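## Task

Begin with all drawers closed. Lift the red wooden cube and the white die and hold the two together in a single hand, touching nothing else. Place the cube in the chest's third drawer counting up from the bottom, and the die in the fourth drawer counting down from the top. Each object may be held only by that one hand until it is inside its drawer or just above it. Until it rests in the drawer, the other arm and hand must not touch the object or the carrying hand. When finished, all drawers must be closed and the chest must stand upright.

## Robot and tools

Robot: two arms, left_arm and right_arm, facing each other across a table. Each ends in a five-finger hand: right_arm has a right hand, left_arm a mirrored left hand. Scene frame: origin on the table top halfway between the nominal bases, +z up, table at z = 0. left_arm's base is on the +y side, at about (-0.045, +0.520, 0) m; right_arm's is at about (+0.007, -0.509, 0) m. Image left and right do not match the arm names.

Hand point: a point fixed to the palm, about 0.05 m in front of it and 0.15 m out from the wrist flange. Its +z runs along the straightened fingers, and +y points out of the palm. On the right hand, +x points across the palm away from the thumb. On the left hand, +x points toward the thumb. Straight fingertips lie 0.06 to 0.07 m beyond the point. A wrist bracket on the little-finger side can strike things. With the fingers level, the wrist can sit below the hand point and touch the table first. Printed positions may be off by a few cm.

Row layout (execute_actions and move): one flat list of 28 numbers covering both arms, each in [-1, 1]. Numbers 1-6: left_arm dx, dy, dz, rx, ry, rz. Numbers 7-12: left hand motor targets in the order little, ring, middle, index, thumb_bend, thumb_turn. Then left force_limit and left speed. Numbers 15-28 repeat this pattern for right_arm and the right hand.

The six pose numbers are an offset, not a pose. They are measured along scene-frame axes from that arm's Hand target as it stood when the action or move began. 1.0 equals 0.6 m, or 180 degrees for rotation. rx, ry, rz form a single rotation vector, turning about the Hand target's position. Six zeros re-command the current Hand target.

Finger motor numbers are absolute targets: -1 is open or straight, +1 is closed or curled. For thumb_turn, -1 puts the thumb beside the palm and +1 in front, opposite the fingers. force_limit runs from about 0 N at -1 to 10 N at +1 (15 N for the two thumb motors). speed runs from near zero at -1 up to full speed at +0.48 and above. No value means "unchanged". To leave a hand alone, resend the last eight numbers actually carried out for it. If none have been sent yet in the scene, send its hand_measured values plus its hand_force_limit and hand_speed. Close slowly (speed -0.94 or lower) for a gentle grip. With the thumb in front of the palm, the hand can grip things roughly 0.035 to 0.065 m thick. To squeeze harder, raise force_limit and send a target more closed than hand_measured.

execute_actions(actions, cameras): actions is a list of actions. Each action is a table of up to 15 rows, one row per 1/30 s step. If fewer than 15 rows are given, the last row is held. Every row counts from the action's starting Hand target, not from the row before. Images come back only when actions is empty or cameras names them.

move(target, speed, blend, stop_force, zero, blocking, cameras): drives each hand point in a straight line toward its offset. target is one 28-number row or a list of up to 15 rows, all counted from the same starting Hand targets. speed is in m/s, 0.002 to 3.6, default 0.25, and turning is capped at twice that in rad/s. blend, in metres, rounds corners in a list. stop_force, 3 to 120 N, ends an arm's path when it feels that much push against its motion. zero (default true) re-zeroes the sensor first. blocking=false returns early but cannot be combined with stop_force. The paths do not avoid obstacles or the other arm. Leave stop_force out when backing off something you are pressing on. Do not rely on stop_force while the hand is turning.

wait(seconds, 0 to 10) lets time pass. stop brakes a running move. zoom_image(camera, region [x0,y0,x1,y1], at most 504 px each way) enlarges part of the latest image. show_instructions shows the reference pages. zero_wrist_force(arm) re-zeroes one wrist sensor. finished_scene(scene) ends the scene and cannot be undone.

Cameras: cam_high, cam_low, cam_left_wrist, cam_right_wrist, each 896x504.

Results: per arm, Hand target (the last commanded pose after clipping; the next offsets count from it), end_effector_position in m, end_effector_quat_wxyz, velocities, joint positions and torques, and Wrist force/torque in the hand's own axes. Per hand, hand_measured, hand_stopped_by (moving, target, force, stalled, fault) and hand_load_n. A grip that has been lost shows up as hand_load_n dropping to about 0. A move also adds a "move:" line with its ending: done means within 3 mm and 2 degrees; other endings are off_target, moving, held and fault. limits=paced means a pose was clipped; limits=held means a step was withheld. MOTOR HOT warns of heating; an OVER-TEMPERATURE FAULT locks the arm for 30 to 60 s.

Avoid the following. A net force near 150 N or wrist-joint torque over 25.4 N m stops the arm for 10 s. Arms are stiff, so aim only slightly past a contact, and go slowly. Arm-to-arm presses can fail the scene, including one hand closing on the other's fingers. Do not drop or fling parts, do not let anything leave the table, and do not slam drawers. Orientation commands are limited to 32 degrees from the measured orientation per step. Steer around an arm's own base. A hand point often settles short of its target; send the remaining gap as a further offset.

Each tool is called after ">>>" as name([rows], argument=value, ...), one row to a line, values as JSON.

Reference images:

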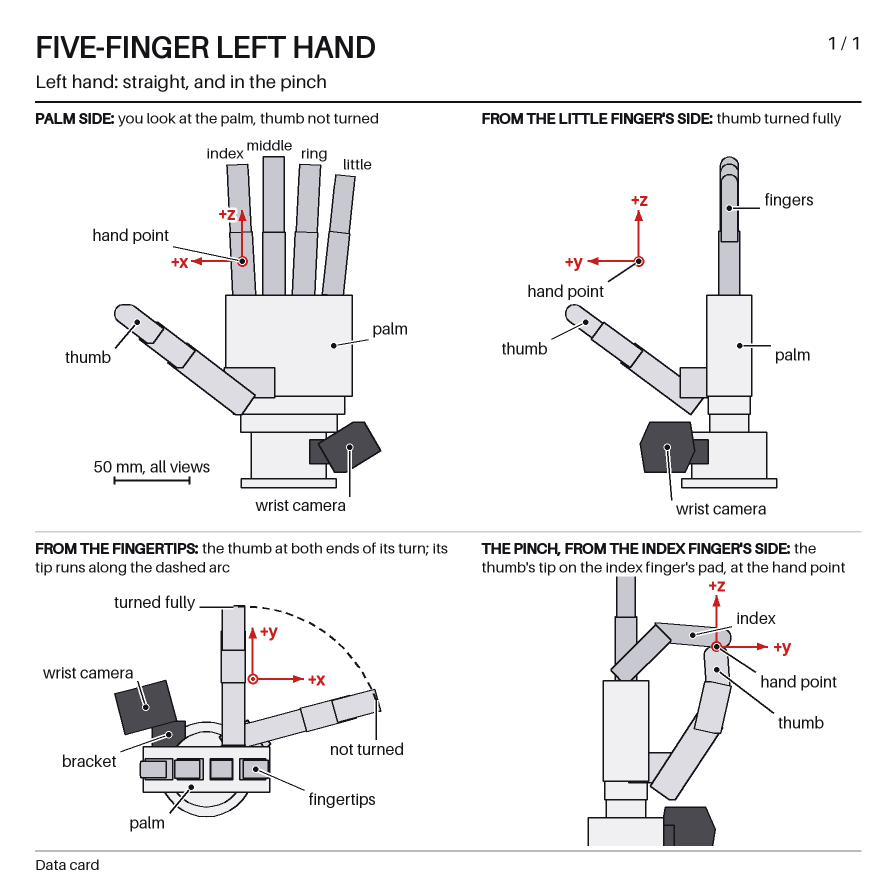

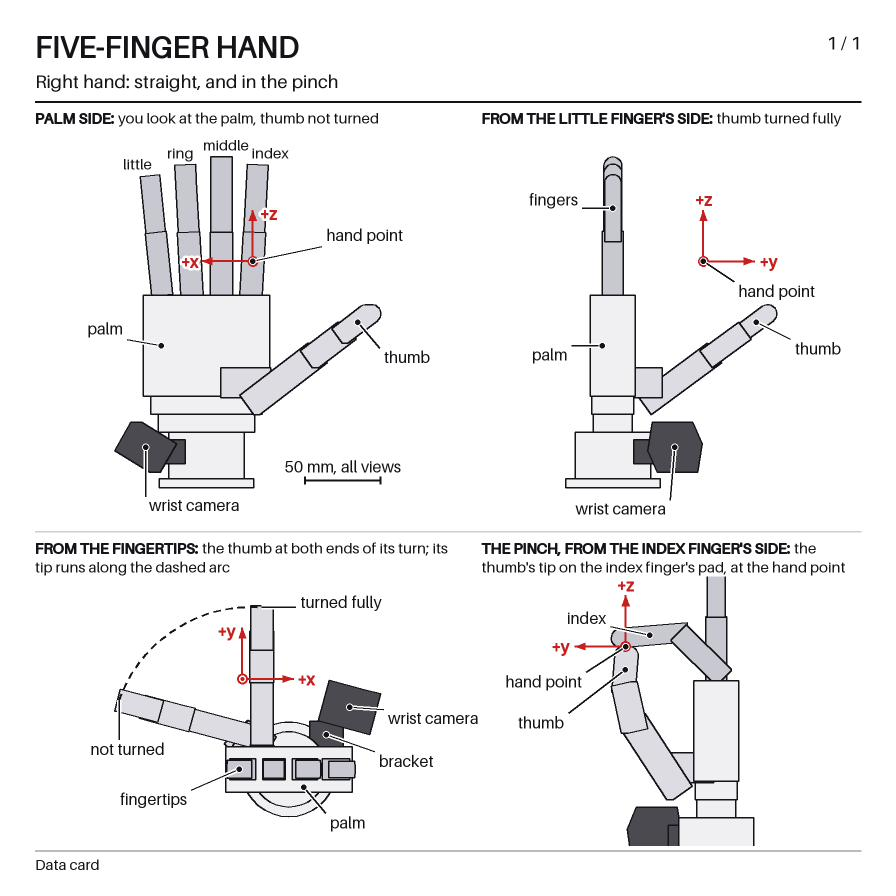

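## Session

>>> execute_actions(actions=[])

Scene clock: 0.00 s.
left_arm: end_effector_position=(+0.5820, +0.4232, +0.2454) hand_measured=(-1.000, -1.000, -1.000, -1.000, -1.000, -1.000) hand_load_n=(+0.0, +0.0, -0.5, +0.0, +0.0, +0.0) hand_stopped_by=(target, target, target, target, target, target) hand_force_limit=0.00 hand_speed=-0.80 end_effector_quat_wxyz=(+0.145, +0.691, +0.563, +0.429) | right_arm: end_effector_position=(+0.4856, -0.4360, +0.2212) hand_measured=(-1.000, -1.000, -1.000, -1.000, -1.000, -1.000) hand_load_n=(+0.0, +0.0, +0.0, +0.0, +0.0, +0.0) hand_stopped_by=(target, target, target, target, target, target) hand_force_limit=0.00 hand_speed=-0.80 end_effector_quat_wxyz=(-0.141, +0.566, +0.789, +0.193)
Joint positions: left_arm=[4.653 -1.851 -1.697 2.864 -1.941 0.274] | right_arm=[-1.967 -1.275 1.646 1.41 1.132 -0.785]
Joint velocities: within noise
Joint torques (N m): no reading
Wrist force (N): no reading
Wrist torque (N m): no reading
Wrist force, peak (N): no reading
Hand target: left_arm +0.5820, +0.4232, +0.2454; +0.145, +0.691, +0.563, +0.429 | right_arm +0.4856, -0.4360, +0.2212; -0.141, +0.566, +0.789, +0.193

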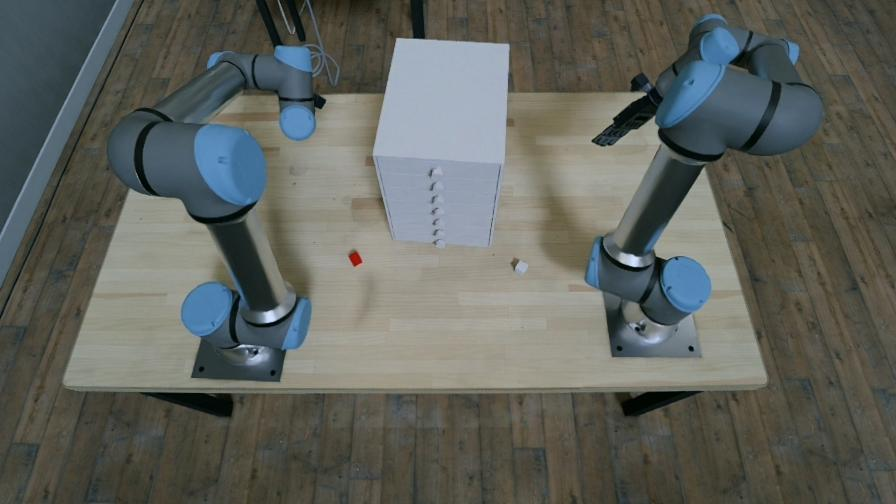

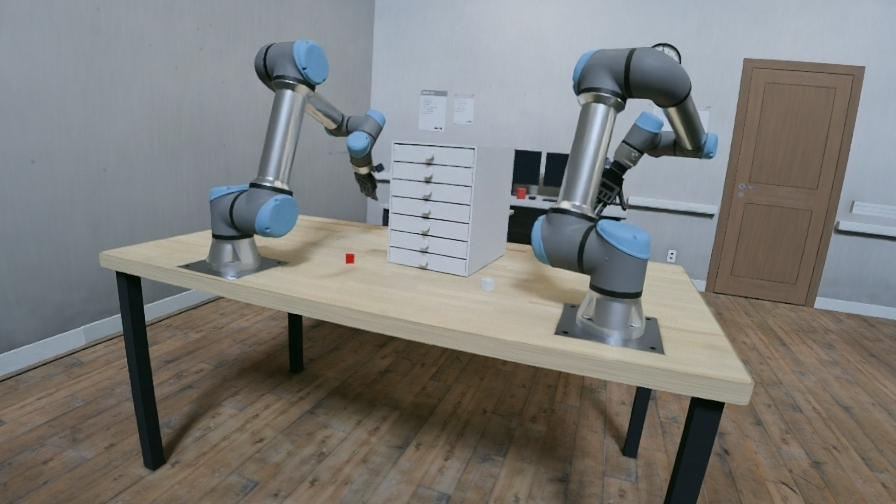

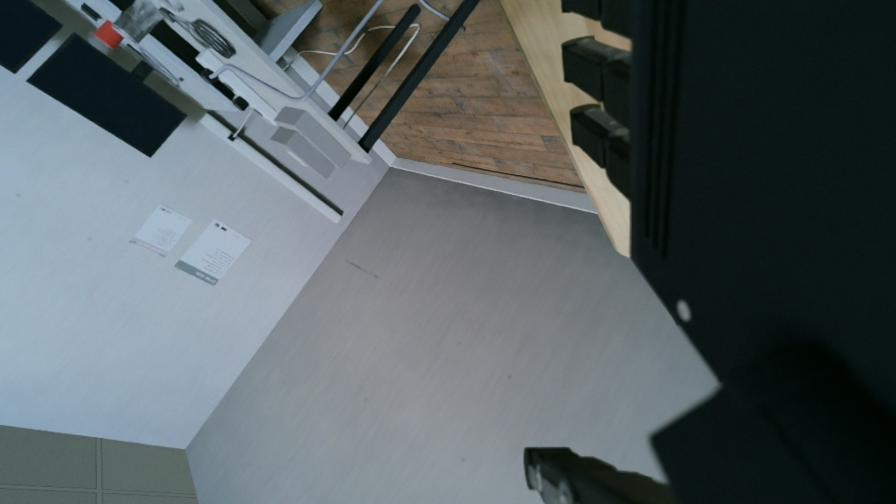

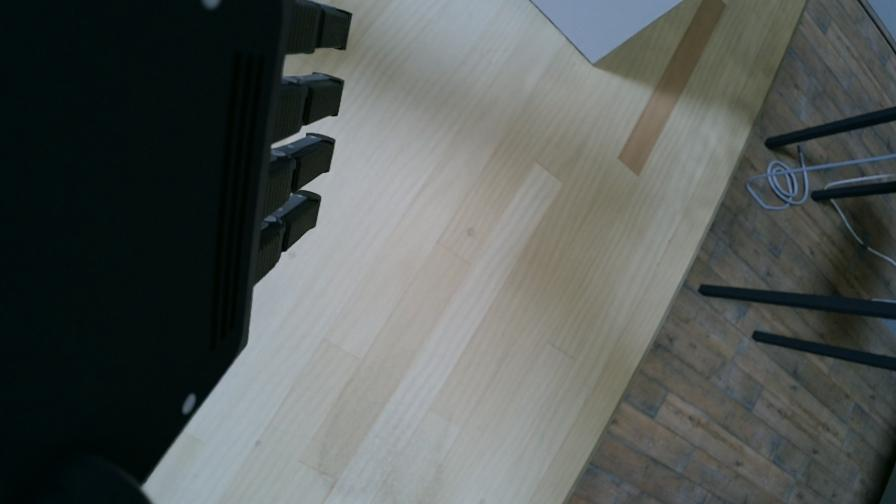

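>>> zoom_image(camera="cam_high", region=[330, 230, 400, 290])

>>> zoom_image(camera="cam_high", region=[490, 240, 560, 300])

>>> zoom_image(camera="cam_high", region=[365, 140, 515, 260])

>>> zoom_image(camera="cam_low", region=[330, 130, 530, 300])

Scaled by 7.200 from the camera's 896x504 image, which has a finer 1280x720 frame.

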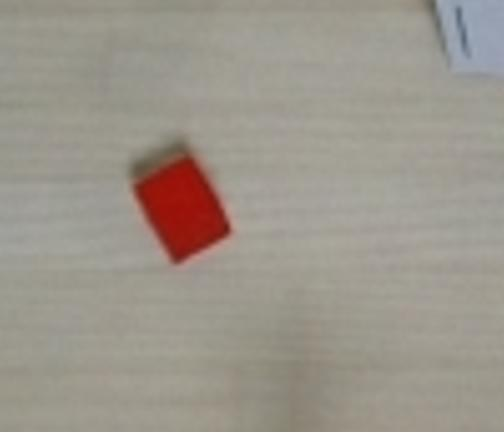

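Scaled by 7.200 from the camera's 896x504 image, which has a finer 1280x720 frame.

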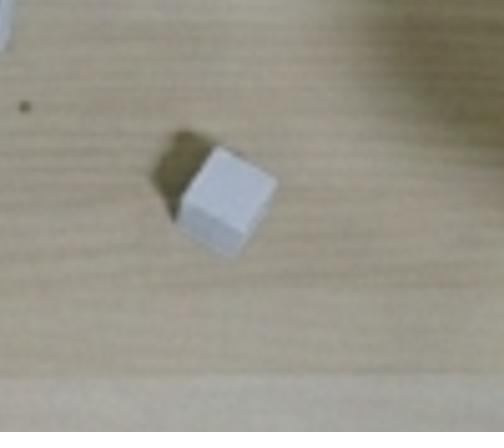

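Scaled by 3.360 from the camera's 896x504 image, which has a finer 1280x720 frame.

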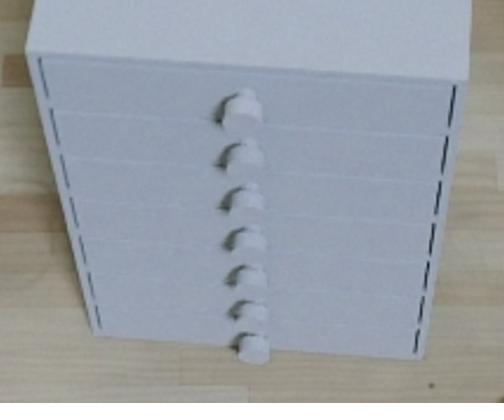

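Scaled by 2.520 from the camera's 896x504 image, which has a finer 1280x720 frame.

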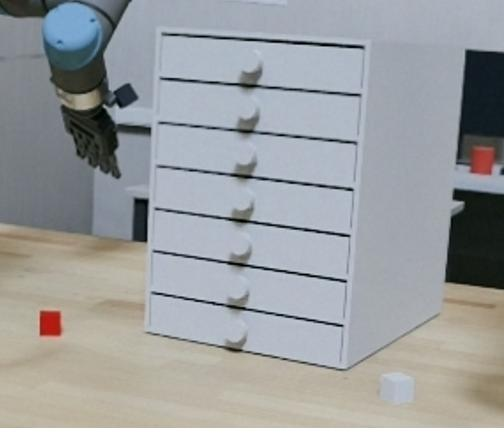

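>>> move([
  [0,0,0,0,0,0,-1,-1,-1,-1,-1,-1,0.0,-0.8,-0.1927,0.2767,0.4647,-0.0759,-0.1383,0.0792,0,0,-0.35,-0.35,-0.2,1,-0.2,-0.5],
  [0,0,0,0,0,0,-1,-1,-1,-1,-1,-1,0.0,-0.8,-0.6093,0.5933,0.4647,-0.1974,-0.3596,0.2060,0,0,-0.35,-0.35,-0.2,1,-0.2,-0.5],
], blend=[0.06,0], speed=[0.25,0.25], cameras=["cam_high","cam_low"])

Scene clock: 118.00 s.
left_arm: end_effector_position=(+0.5820, +0.4232, +0.2454) hand_measured=(-1.000, -1.000, -1.000, -1.000, -1.000, -1.000) hand_load_n=(+0.0, +0.0, +0.0, +0.0, +0.0, +0.0) hand_stopped_by=(target, target, target, target, target, target) hand_force_limit=0.00 hand_speed=-0.80 end_effector_quat_wxyz=(+0.145, +0.691, +0.563, +0.429) | right_arm: end_effector_position=(+0.1201, -0.0800, +0.5001) hand_measured=(+0.000, +0.000, -0.350, -0.350, -0.200, +1.000) hand_load_n=(+0.0, +0.0, +0.0, +0.0, +0.0, +0.0) hand_stopped_by=(target, target, target, target, target, target) hand_force_limit=-0.20 hand_speed=-0.50 end_effector_quat_wxyz=(+0.406, +0.131, +0.888, +0.172)
Joint positions: left_arm=[4.653 -1.851 -1.697 2.864 -1.941 0.274] | right_arm=[-0.075 -1.501 1.345 1.315 2.411 0.017]
Joint torques (N m): left_arm=[-0.25 39.68 22.08 -0.38 -0.86 0] | right_arm=[8.54 -13.36 -25.69 4.3 2.57 2.73]
Wrist force (N): left_arm=[0.3 0.3 0.5] | right_arm=[1.5 -1.5 -1.7]
Wrist torque (N m): left_arm=[0.02 -0.05 0.02] | right_arm=[-0.05 -0.04 -0.08]
Wrist force, peak (N): left_arm=[0.0 0.8 0.5] | right_arm=[1.8 -1.5 -2.2]
Hand target: left_arm +0.5820, +0.4232, +0.2454; +0.145, +0.691, +0.563, +0.429 | right_arm +0.1200, -0.0800, +0.5001; +0.406, +0.131, +0.888, +0.172
Off the commanded pose: left_arm 0.000 m, 0 deg | right_arm 0.000 m, 0 deg.
move: done
Images, in order (width x height): cam_high 896x504, cam_low 896x504.

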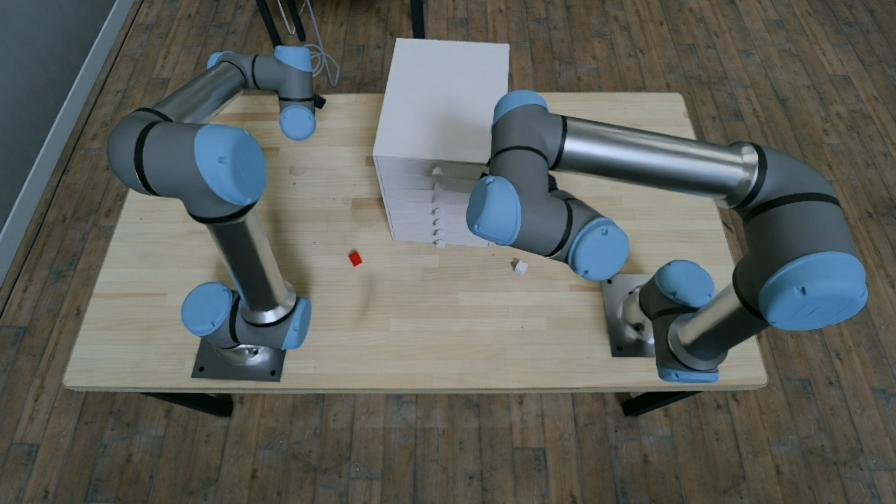

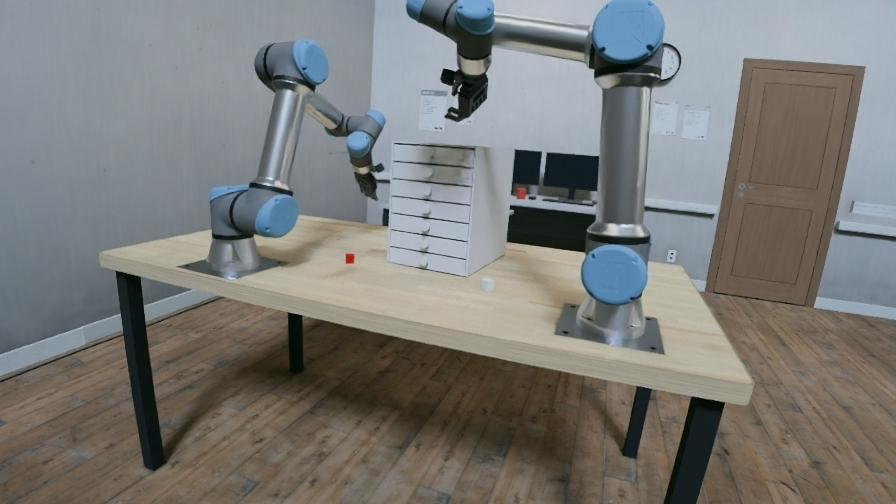

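>>> move([
  [0,0,0,0,0,0,-1,-1,-1,-1,-1,-1,0.0,-0.8,0.0167,0.4667,-0.0333,-0.1063,-0.1937,0.1109,0,0,-0.35,-0.35,-0.2,1,-0.2,-0.5],
  [0,0,0,0,0,0,-1,-1,-1,-1,-1,-1,0.0,-0.8,0.1272,0.6292,-0.4667,-0.1063,-0.1937,0.1109,0,0,-0.35,-0.35,-0.2,1,-0.2,-0.5],
], blend=[0.05,0], speed=[0.25,0.2], cameras=["cam_high","cam_low","cam_right_wrist"])

>>> zoom_image(camera="cam_high", region=[320, 180, 460, 290])

Scene clock: 123.57 s.
left_arm: end_effector_position=(+0.5820, +0.4232, +0.2454) hand_measured=(-1.000, -1.000, -1.000, -1.000, -1.000, -1.000) hand_load_n=(+0.0, -0.5, +0.0, +0.0, +0.0, +0.0) hand_stopped_by=(target, target, target, target, target, target) hand_force_limit=0.00 hand_speed=-0.80 end_effector_quat_wxyz=(+0.145, +0.691, +0.563, +0.429) | right_arm: end_effector_position=(+0.1963, +0.2975, +0.2201) hand_measured=(+0.000, +0.000, -0.350, -0.350, -0.200, +1.000) hand_load_n=(+0.0, +0.0, +0.0, +0.0, +0.0, +0.0) hand_stopped_by=(target, target, target, target, target, target) hand_force_limit=-0.20 hand_speed=-0.50 end_effector_quat_wxyz=(+0.631, -0.147, +0.752, +0.122)
Joint positions: left_arm=[4.653 -1.851 -1.697 2.864 -1.941 0.274] | right_arm=[-0.157 -0.77 1.11 -0.017 2.562 -1.3]
Joint torques (N m): left_arm=[-1.49 38.46 22.91 -0.34 -0.77 -0.08] | right_arm=[-10.31 -41.3 -27.15 -2.76 -1.23 -2.17]
Wrist force (N): left_arm=[-0.1 0.1 0.5] | right_arm=[2.1 -0.5 -3.1]
Wrist torque (N m): left_arm=[0.01 0.01 0.00] | right_arm=[0.10 -0.05 0.17]
Wrist force, peak (N): left_arm=[-0.1 0.6 0.5] | right_arm=[2.5 -0.3 -3.4]
Hand target: left_arm +0.5820, +0.4232, +0.2454; +0.145, +0.691, +0.563, +0.429 | right_arm +0.1964, +0.2975, +0.2200; +0.631, -0.147, +0.752, +0.122
Off the commanded pose: left_arm 0.000 m, 0 deg | right_arm 0.000 m, 0 deg.
move: done
Images, in order (width x height): cam_high 896x504, cam_low 896x504, cam_right_wrist 896x504.

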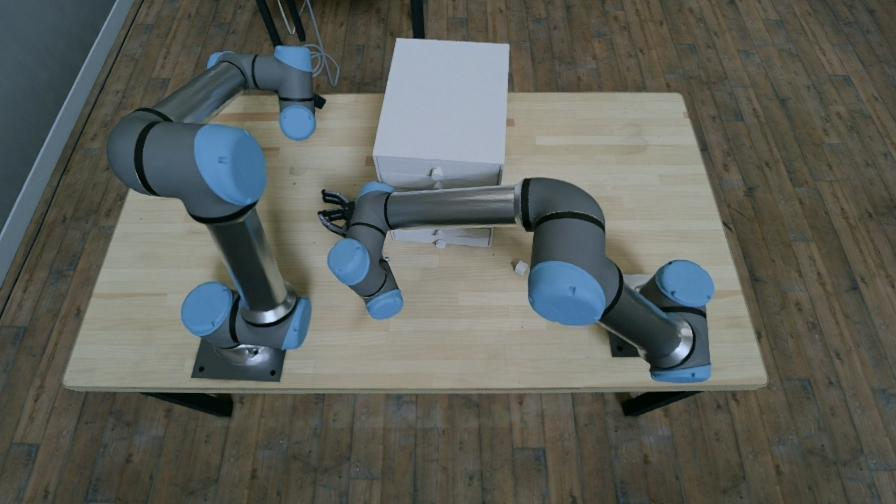

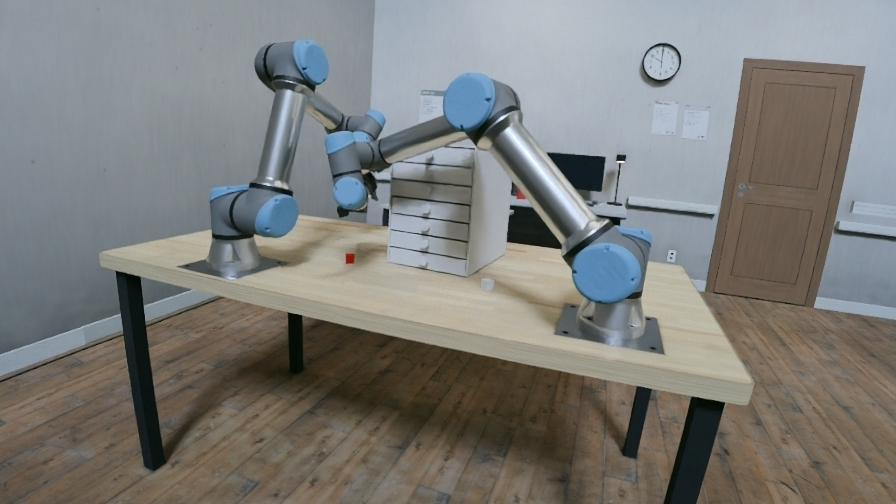

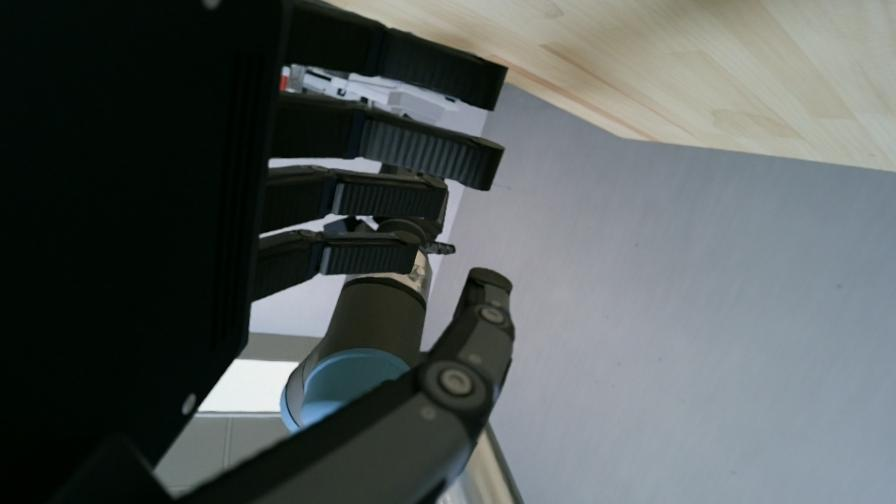

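Scaled by 3.600 from the camera's 896x504 image, which has a finer 1280x720 frame.

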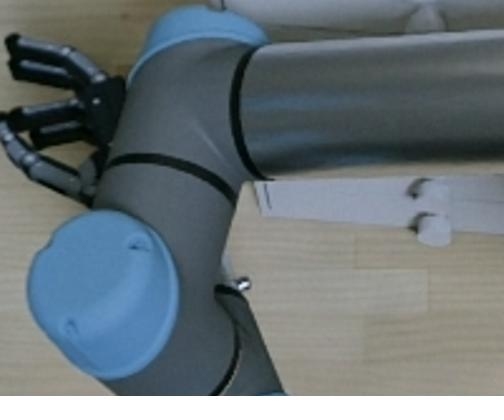

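>>> execute_actions(actions=[])

Scene clock: 130.53 s.
left_arm: end_effector_position=(+0.5820, +0.4232, +0.2454) hand_measured=(-1.000, -1.000, -1.000, -1.000, -1.000, -1.000) hand_load_n=(+0.0, +0.0, +0.0, +0.0, -0.5, +0.0) hand_stopped_by=(target, target, target, target, target, target) hand_force_limit=0.00 hand_speed=-0.80 end_effector_quat_wxyz=(+0.145, +0.691, +0.563, +0.429) | right_arm: end_effector_position=(+0.1964, +0.2975, +0.2200) hand_measured=(+0.000, +0.000, -0.350, -0.350, -0.200, +1.000) hand_load_n=(+0.0, +0.0, +0.0, +0.0, +0.0, +0.0) hand_stopped_by=(target, target, target, target, target, target) hand_force_limit=-0.20 hand_speed=-0.50 end_effector_quat_wxyz=(+0.631, -0.147, +0.752, +0.122)
Joint positions: left_arm=[4.653 -1.851 -1.697 2.864 -1.941 0.274] | right_arm=[-0.157 -0.77 1.11 -0.017 2.562 -1.3]
Joint velocities: within noise
Joint torques (N m): left_arm=[-0.51 39.16 21.8 -0.5 -0.84 -0.04] | right_arm=[-10.23 -41.91 -26.61 -2.59 -1.24 -2.23]
Wrist force (N): left_arm=[0.0 0.4 0.2] | right_arm=[2.2 -0.7 -3.0]
Wrist torque (N m): left_arm=[0.05 0.00 0.00] | right_arm=[0.06 -0.07 0.18]
Wrist force, peak (N): left_arm=[0.1 0.6 0.6] | right_arm=[2.2 -0.9 -3.5]
Hand target: left_arm +0.5820, +0.4232, +0.2454; +0.145, +0.691, +0.563, +0.429 | right_arm +0.1964, +0.2975, +0.2200; +0.631, -0.147, +0.752, +0.122
Off the commanded pose: left_arm 0.000 m, 0 deg | right_arm 0.000 m, 0 deg.

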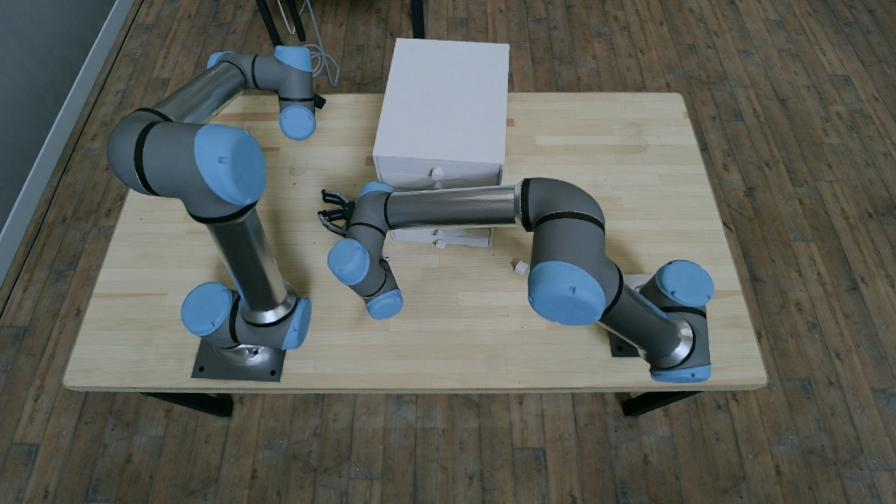

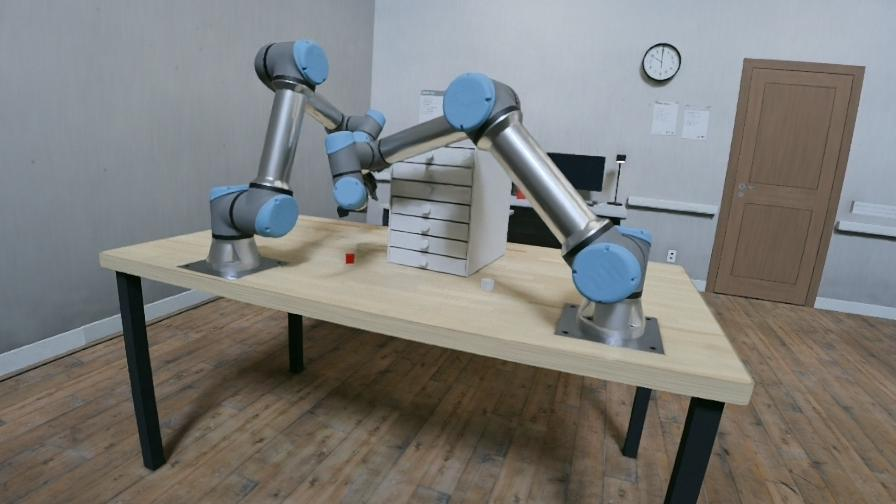

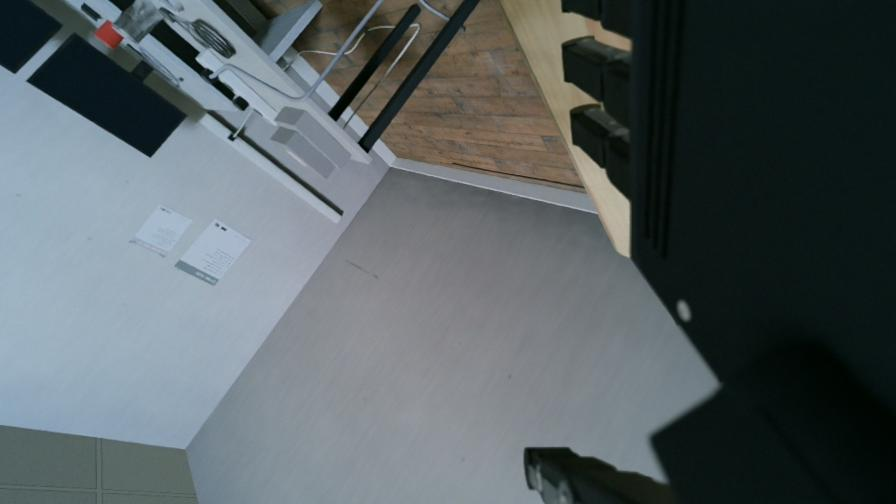

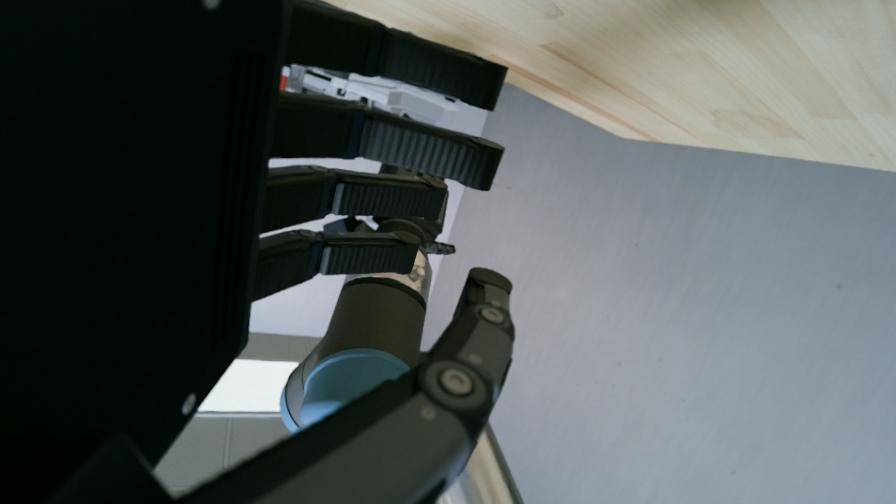

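>>> move(target=[0,0,0,0,0,0,-1,-1,-1,-1,-1,-1,0.0,-0.8,0,0,-0.16,0,0,0,0,0,-0.35,-0.35,-0.2,1,-0.2,-0.5], speed=0.15, cameras=["cam_low", "cam_right_wrist"])

>>> zoom_image(camera="cam_low", region=[300, 180, 420, 290])

Scene clock: 134.33 s.
left_arm: end_effector_position=(+0.5820, +0.4232, +0.2454) hand_measured=(-1.000, -1.000, -1.000, -1.000, -1.000, -1.000) hand_load_n=(+0.0, +0.0, +0.0, +0.0, +0.0, +0.0) hand_stopped_by=(target, target, target, target, target, target) hand_force_limit=0.00 hand_speed=-0.80 end_effector_quat_wxyz=(+0.145, +0.691, +0.563, +0.429) | right_arm: end_effector_position=(+0.1963, +0.2976, +0.1241) hand_measured=(+0.000, +0.000, -0.350, -0.350, -0.200, +1.000) hand_load_n=(+0.0, +0.0, +0.0, +0.0, +0.0, +0.0) hand_stopped_by=(target, target, target, target, target, target) hand_force_limit=-0.20 hand_speed=-0.50 end_effector_quat_wxyz=(+0.631, -0.147, +0.752, +0.122)
Joint positions: left_arm=[4.653 -1.851 -1.697 2.864 -1.941 0.274] | right_arm=[-0.157 -0.667 1.184 -0.194 2.562 -1.299]
Joint torques (N m): left_arm=[0.35 39.43 22.16 -0.44 -0.65 0.07] | right_arm=[-10.4 -43.1 -12.4 -2.45 -1.29 -2.08]
Wrist force (N): left_arm=[0.3 0.3 0.4] | right_arm=[1.8 -0.7 -3.0]
Wrist torque (N m): left_arm=[0.03 -0.03 0.01] | right_arm=[0.08 0.00 0.15]
Wrist force, peak (N): left_arm=[-0.3 0.7 0.6] | right_arm=[2.3 -1.0 -3.8]
Hand target: left_arm +0.5820, +0.4232, +0.2454; +0.145, +0.691, +0.563, +0.429 | right_arm +0.1964, +0.2975, +0.1240; +0.631, -0.147, +0.752, +0.122
Off the commanded pose: left_arm 0.000 m, 0 deg | right_arm 0.000 m, 0 deg.
move: done
Images, in order (width x height): cam_low 896x504, cam_right_wrist 896x504.

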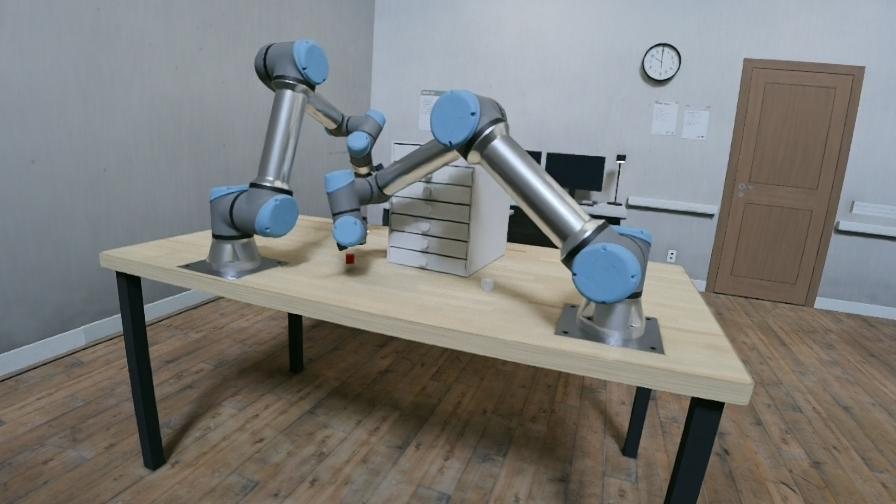

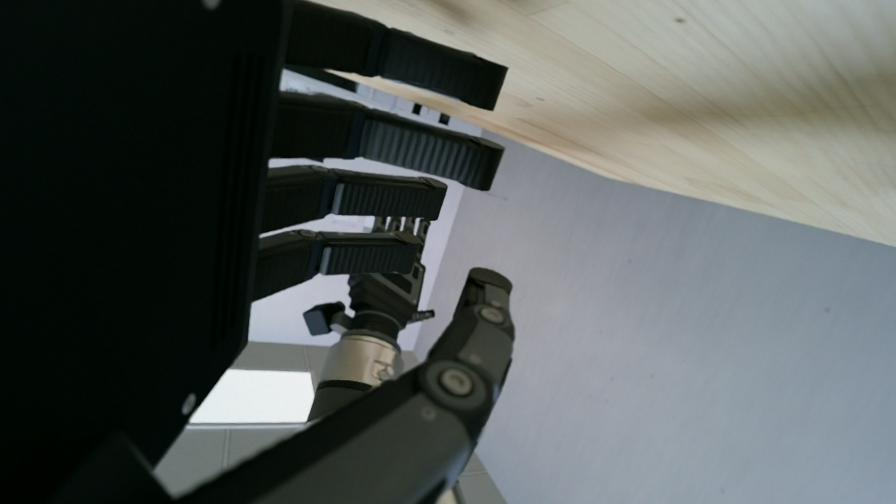

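Scaled by 4.200 from the camera's 896x504 image, which has a finer 1280x720 frame.

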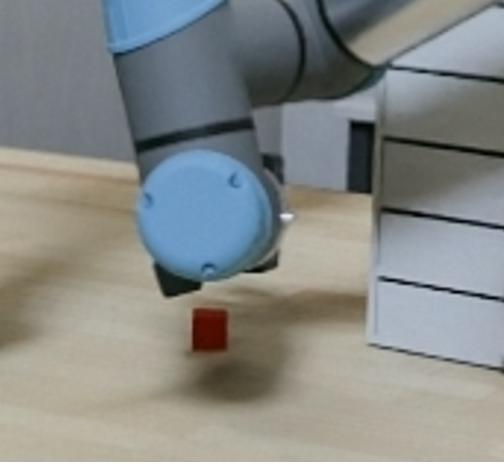

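>>> move([
  [0,0,0,0,0,0,-1,-1,-1,-1,-1,-1,0.0,-0.8,0,0,-0.04,0,0,0,0,0,-0.35,-0.35,-0.2,1,-0.2,-0.5],
  [0,0,0,0,0,0,-1,-1,-1,-1,-1,-1,0.0,-0.8,0,0,-0.0683,0,0,0,0,0,-0.35,-0.35,-0.2,1,-0.2,-0.5],
], speed=[0.06, 0.02], stop_force=4, cameras=["cam_high", "cam_low", "cam_right_wrist"])

>>> zoom_image(camera="cam_low", region=[310, 200, 400, 280])

>>> zoom_image(camera="cam_high", region=[300, 170, 420, 270])

>>> zoom_image(camera="cam_right_wrist", region=[230, 0, 530, 260])

Scene clock: 139.27 s.
left_arm: end_effector_position=(+0.5820, +0.4232, +0.2454) hand_measured=(-1.000, -1.000, -1.000, -1.000, -1.000, -1.000) hand_load_n=(+0.0, +0.0, +0.0, +0.0, +0.0, +0.0) hand_stopped_by=(target, target, target, target, target, target) hand_force_limit=0.00 hand_speed=-0.80 end_effector_quat_wxyz=(+0.145, +0.691, +0.563, +0.429) | right_arm: end_effector_position=(+0.1964, +0.2975, +0.0831) hand_measured=(+0.000, +0.000, -0.350, -0.350, -0.200, +1.000) hand_load_n=(+0.0, +0.0, +0.0, +0.0, +0.0, +0.0) hand_stopped_by=(target, target, target, target, target, target) hand_force_limit=-0.20 hand_speed=-0.50 end_effector_quat_wxyz=(+0.631, -0.147, +0.752, +0.122)
Joint positions: left_arm=[4.653 -1.851 -1.697 2.864 -1.941 0.274] | right_arm=[-0.157 -0.613 1.197 -0.261 2.562 -1.3]
Joint torques (N m): left_arm=[-0.62 39.38 23.39 -0.64 -0.81 0.15] | right_arm=[-3.93 -44.17 -10.96 -2.59 -1.25 -2.08]
Wrist force (N): left_arm=[0.2 0.1 0.3] | right_arm=[1.8 -0.6 -2.8]
Wrist torque (N m): left_arm=[0.00 -0.03 0.01] | right_arm=[0.10 0.00 0.15]
Wrist force, peak (N): left_arm=[0.3 0.8 0.3] | right_arm=[2.0 -0.8 -3.4]
Hand target: left_arm +0.5820, +0.4232, +0.2454; +0.145, +0.691, +0.563, +0.429 | right_arm +0.1964, +0.2975, +0.0831; +0.631, -0.147, +0.752, +0.122
Off the commanded pose: left_arm 0.000 m, 0 deg | right_arm 0.000 m, 0 deg.
move: done
Images, in order (width x height): cam_high 896x504, cam_low 896x504, cam_right_wrist 896x504.

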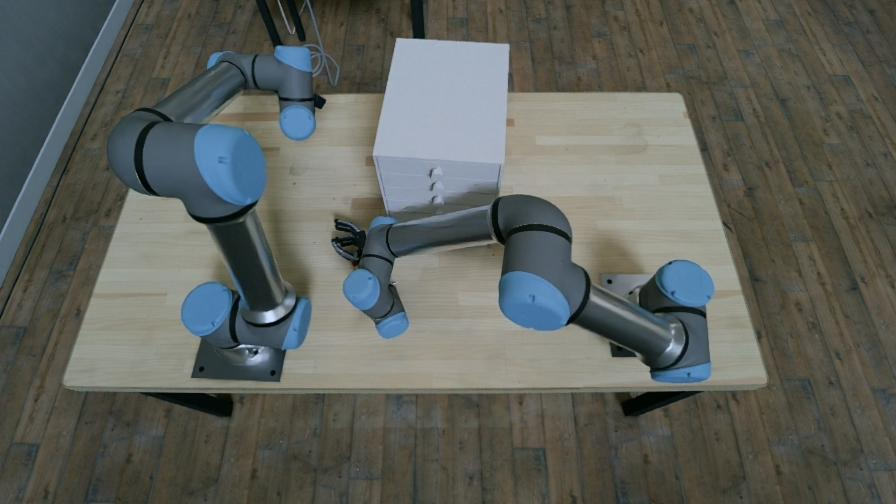

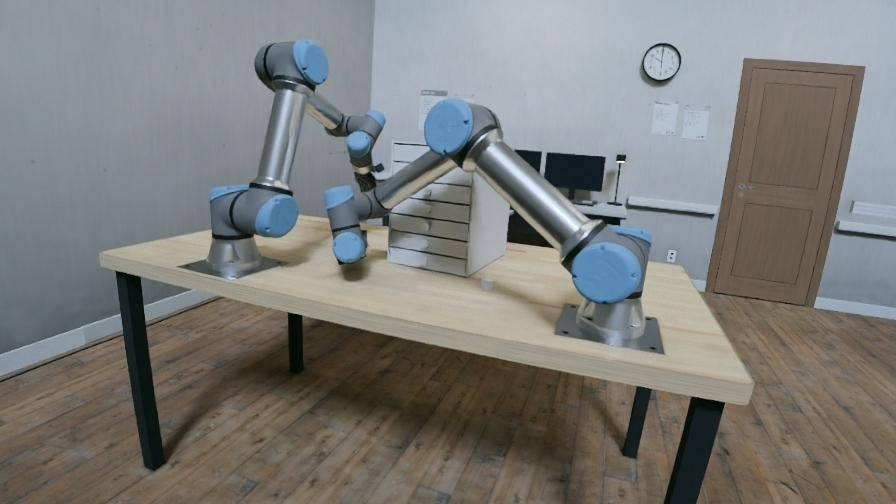

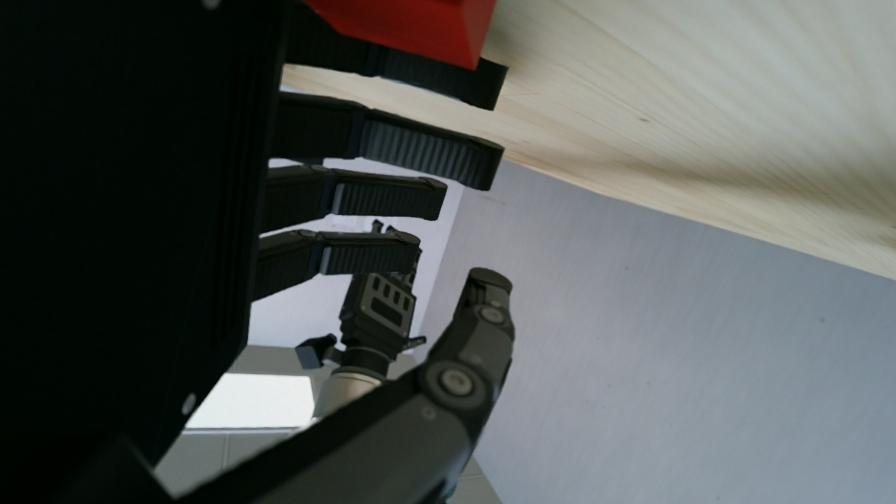

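Scaled by 5.600 from the camera's 896x504 image, which has a finer 1280x720 frame.

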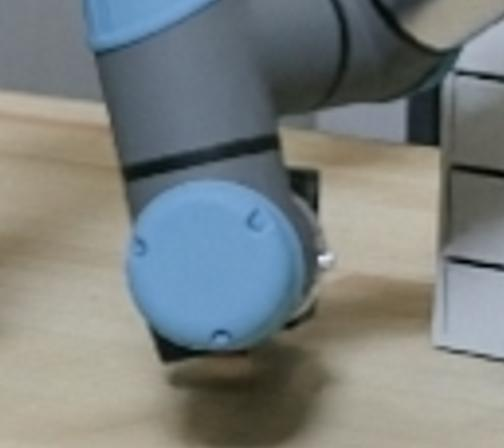

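Scaled by 4.200 from the camera's 896x504 image, which has a finer 1280x720 frame.

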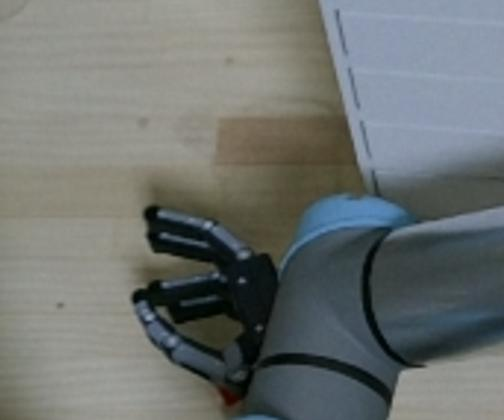

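Scaled by 1.680 from the camera's 896x504 image, which has a finer 1280x720 frame.

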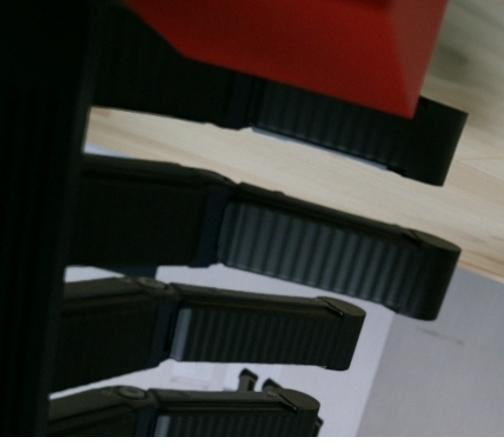

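>>> move(target=[0,0,0,0,0,0,-1,-1,-1,-1,-1,-1,0.0,-0.8,-0.0081,0.0201,0,0,0,0,0,0,-0.35,-0.35,-0.2,1,-0.2,-0.5], speed=0.03, stop_force=5, cameras=["cam_high", "cam_right_wrist"])

>>> zoom_image(camera="cam_right_wrist", region=[230, 0, 530, 260])

>>> zoom_image(camera="cam_high", region=[310, 200, 400, 275])

Scene clock: 146.67 s.
left_arm: end_effector_position=(+0.5820, +0.4232, +0.2454) hand_measured=(-1.000, -1.000, -1.000, -1.000, -1.000, -1.000) hand_load_n=(+0.0, +0.0, +0.0, +0.0, +0.0, +0.0) hand_stopped_by=(target, target, target, target, target, target) hand_force_limit=0.00 hand_speed=-0.80 end_effector_quat_wxyz=(+0.145, +0.691, +0.563, +0.429) | right_arm: end_effector_position=(+0.1915, +0.3096, +0.0831) hand_measured=(+0.000, +0.000, -0.350, -0.350, -0.200, +1.000) hand_load_n=(+0.0, +0.0, +0.0, +0.0, +0.0, -0.5) hand_stopped_by=(target, target, target, target, target, target) hand_force_limit=-0.20 hand_speed=-0.50 end_effector_quat_wxyz=(+0.631, -0.147, +0.752, +0.122)
Joint positions: left_arm=[4.653 -1.851 -1.697 2.864 -1.941 0.274] | right_arm=[-0.146 -0.585 1.139 -0.227 2.572 -1.293]
Joint torques (N m): left_arm=[-1.2 40.75 22.39 -0.37 -0.68 0.07] | right_arm=[9.95 -44.65 -24.23 2.49 1.83 2.71]
Wrist force (N): left_arm=[0.0 0.3 0.4] | right_arm=[1.8 -0.7 -3.2]
Wrist torque (N m): left_arm=[0.03 0.01 -0.01] | right_arm=[0.10 -0.01 0.03]
Wrist force, peak (N): left_arm=[0.5 0.5 0.6] | right_arm=[1.8 -0.7 -3.4]
Hand target: left_arm +0.5820, +0.4232, +0.2454; +0.145, +0.691, +0.563, +0.429 | right_arm +0.1915, +0.3096, +0.0831; +0.631, -0.147, +0.752, +0.122
Off the commanded pose: left_arm 0.000 m, 0 deg | right_arm 0.000 m, 0 deg.
move: done
Images, in order (width x height): cam_high 896x504, cam_right_wrist 896x504.

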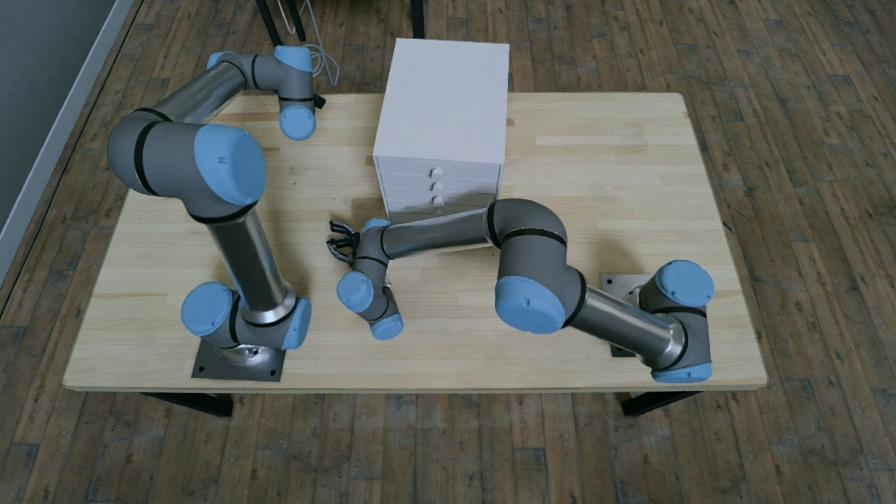

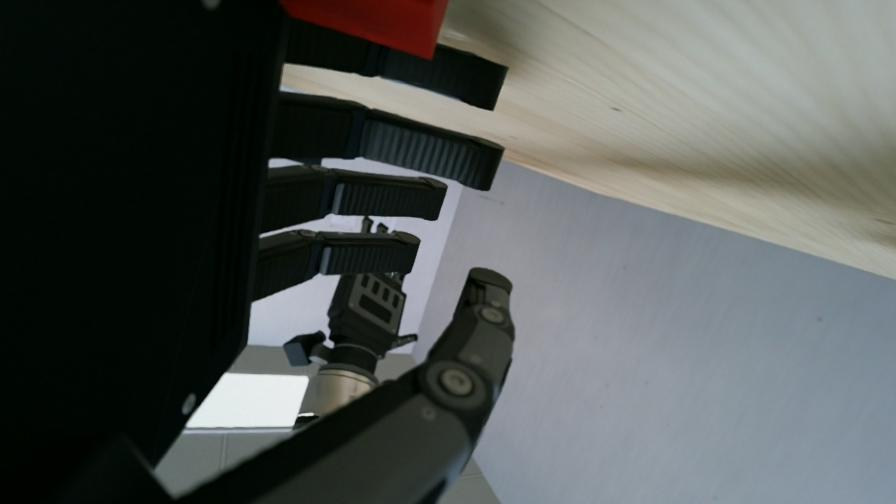

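Scaled by 1.680 from the camera's 896x504 image, which has a finer 1280x720 frame.

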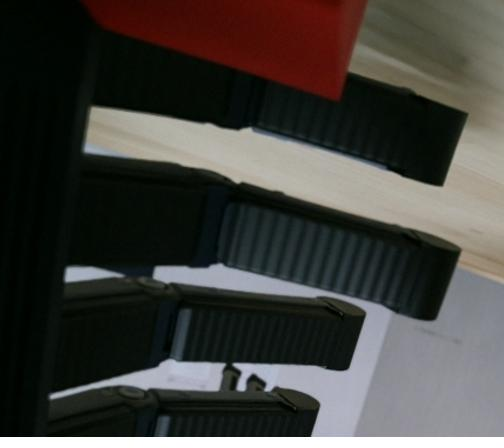

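Scaled by 5.600 from the camera's 896x504 image, which has a finer 1280x720 frame.

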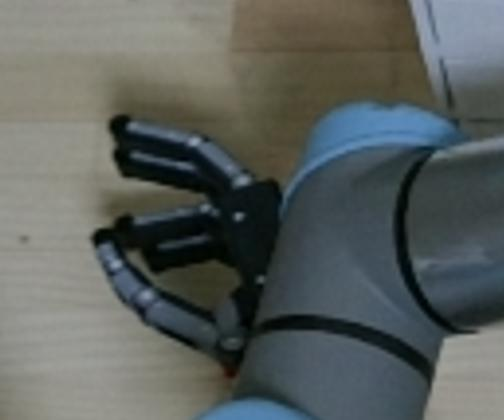

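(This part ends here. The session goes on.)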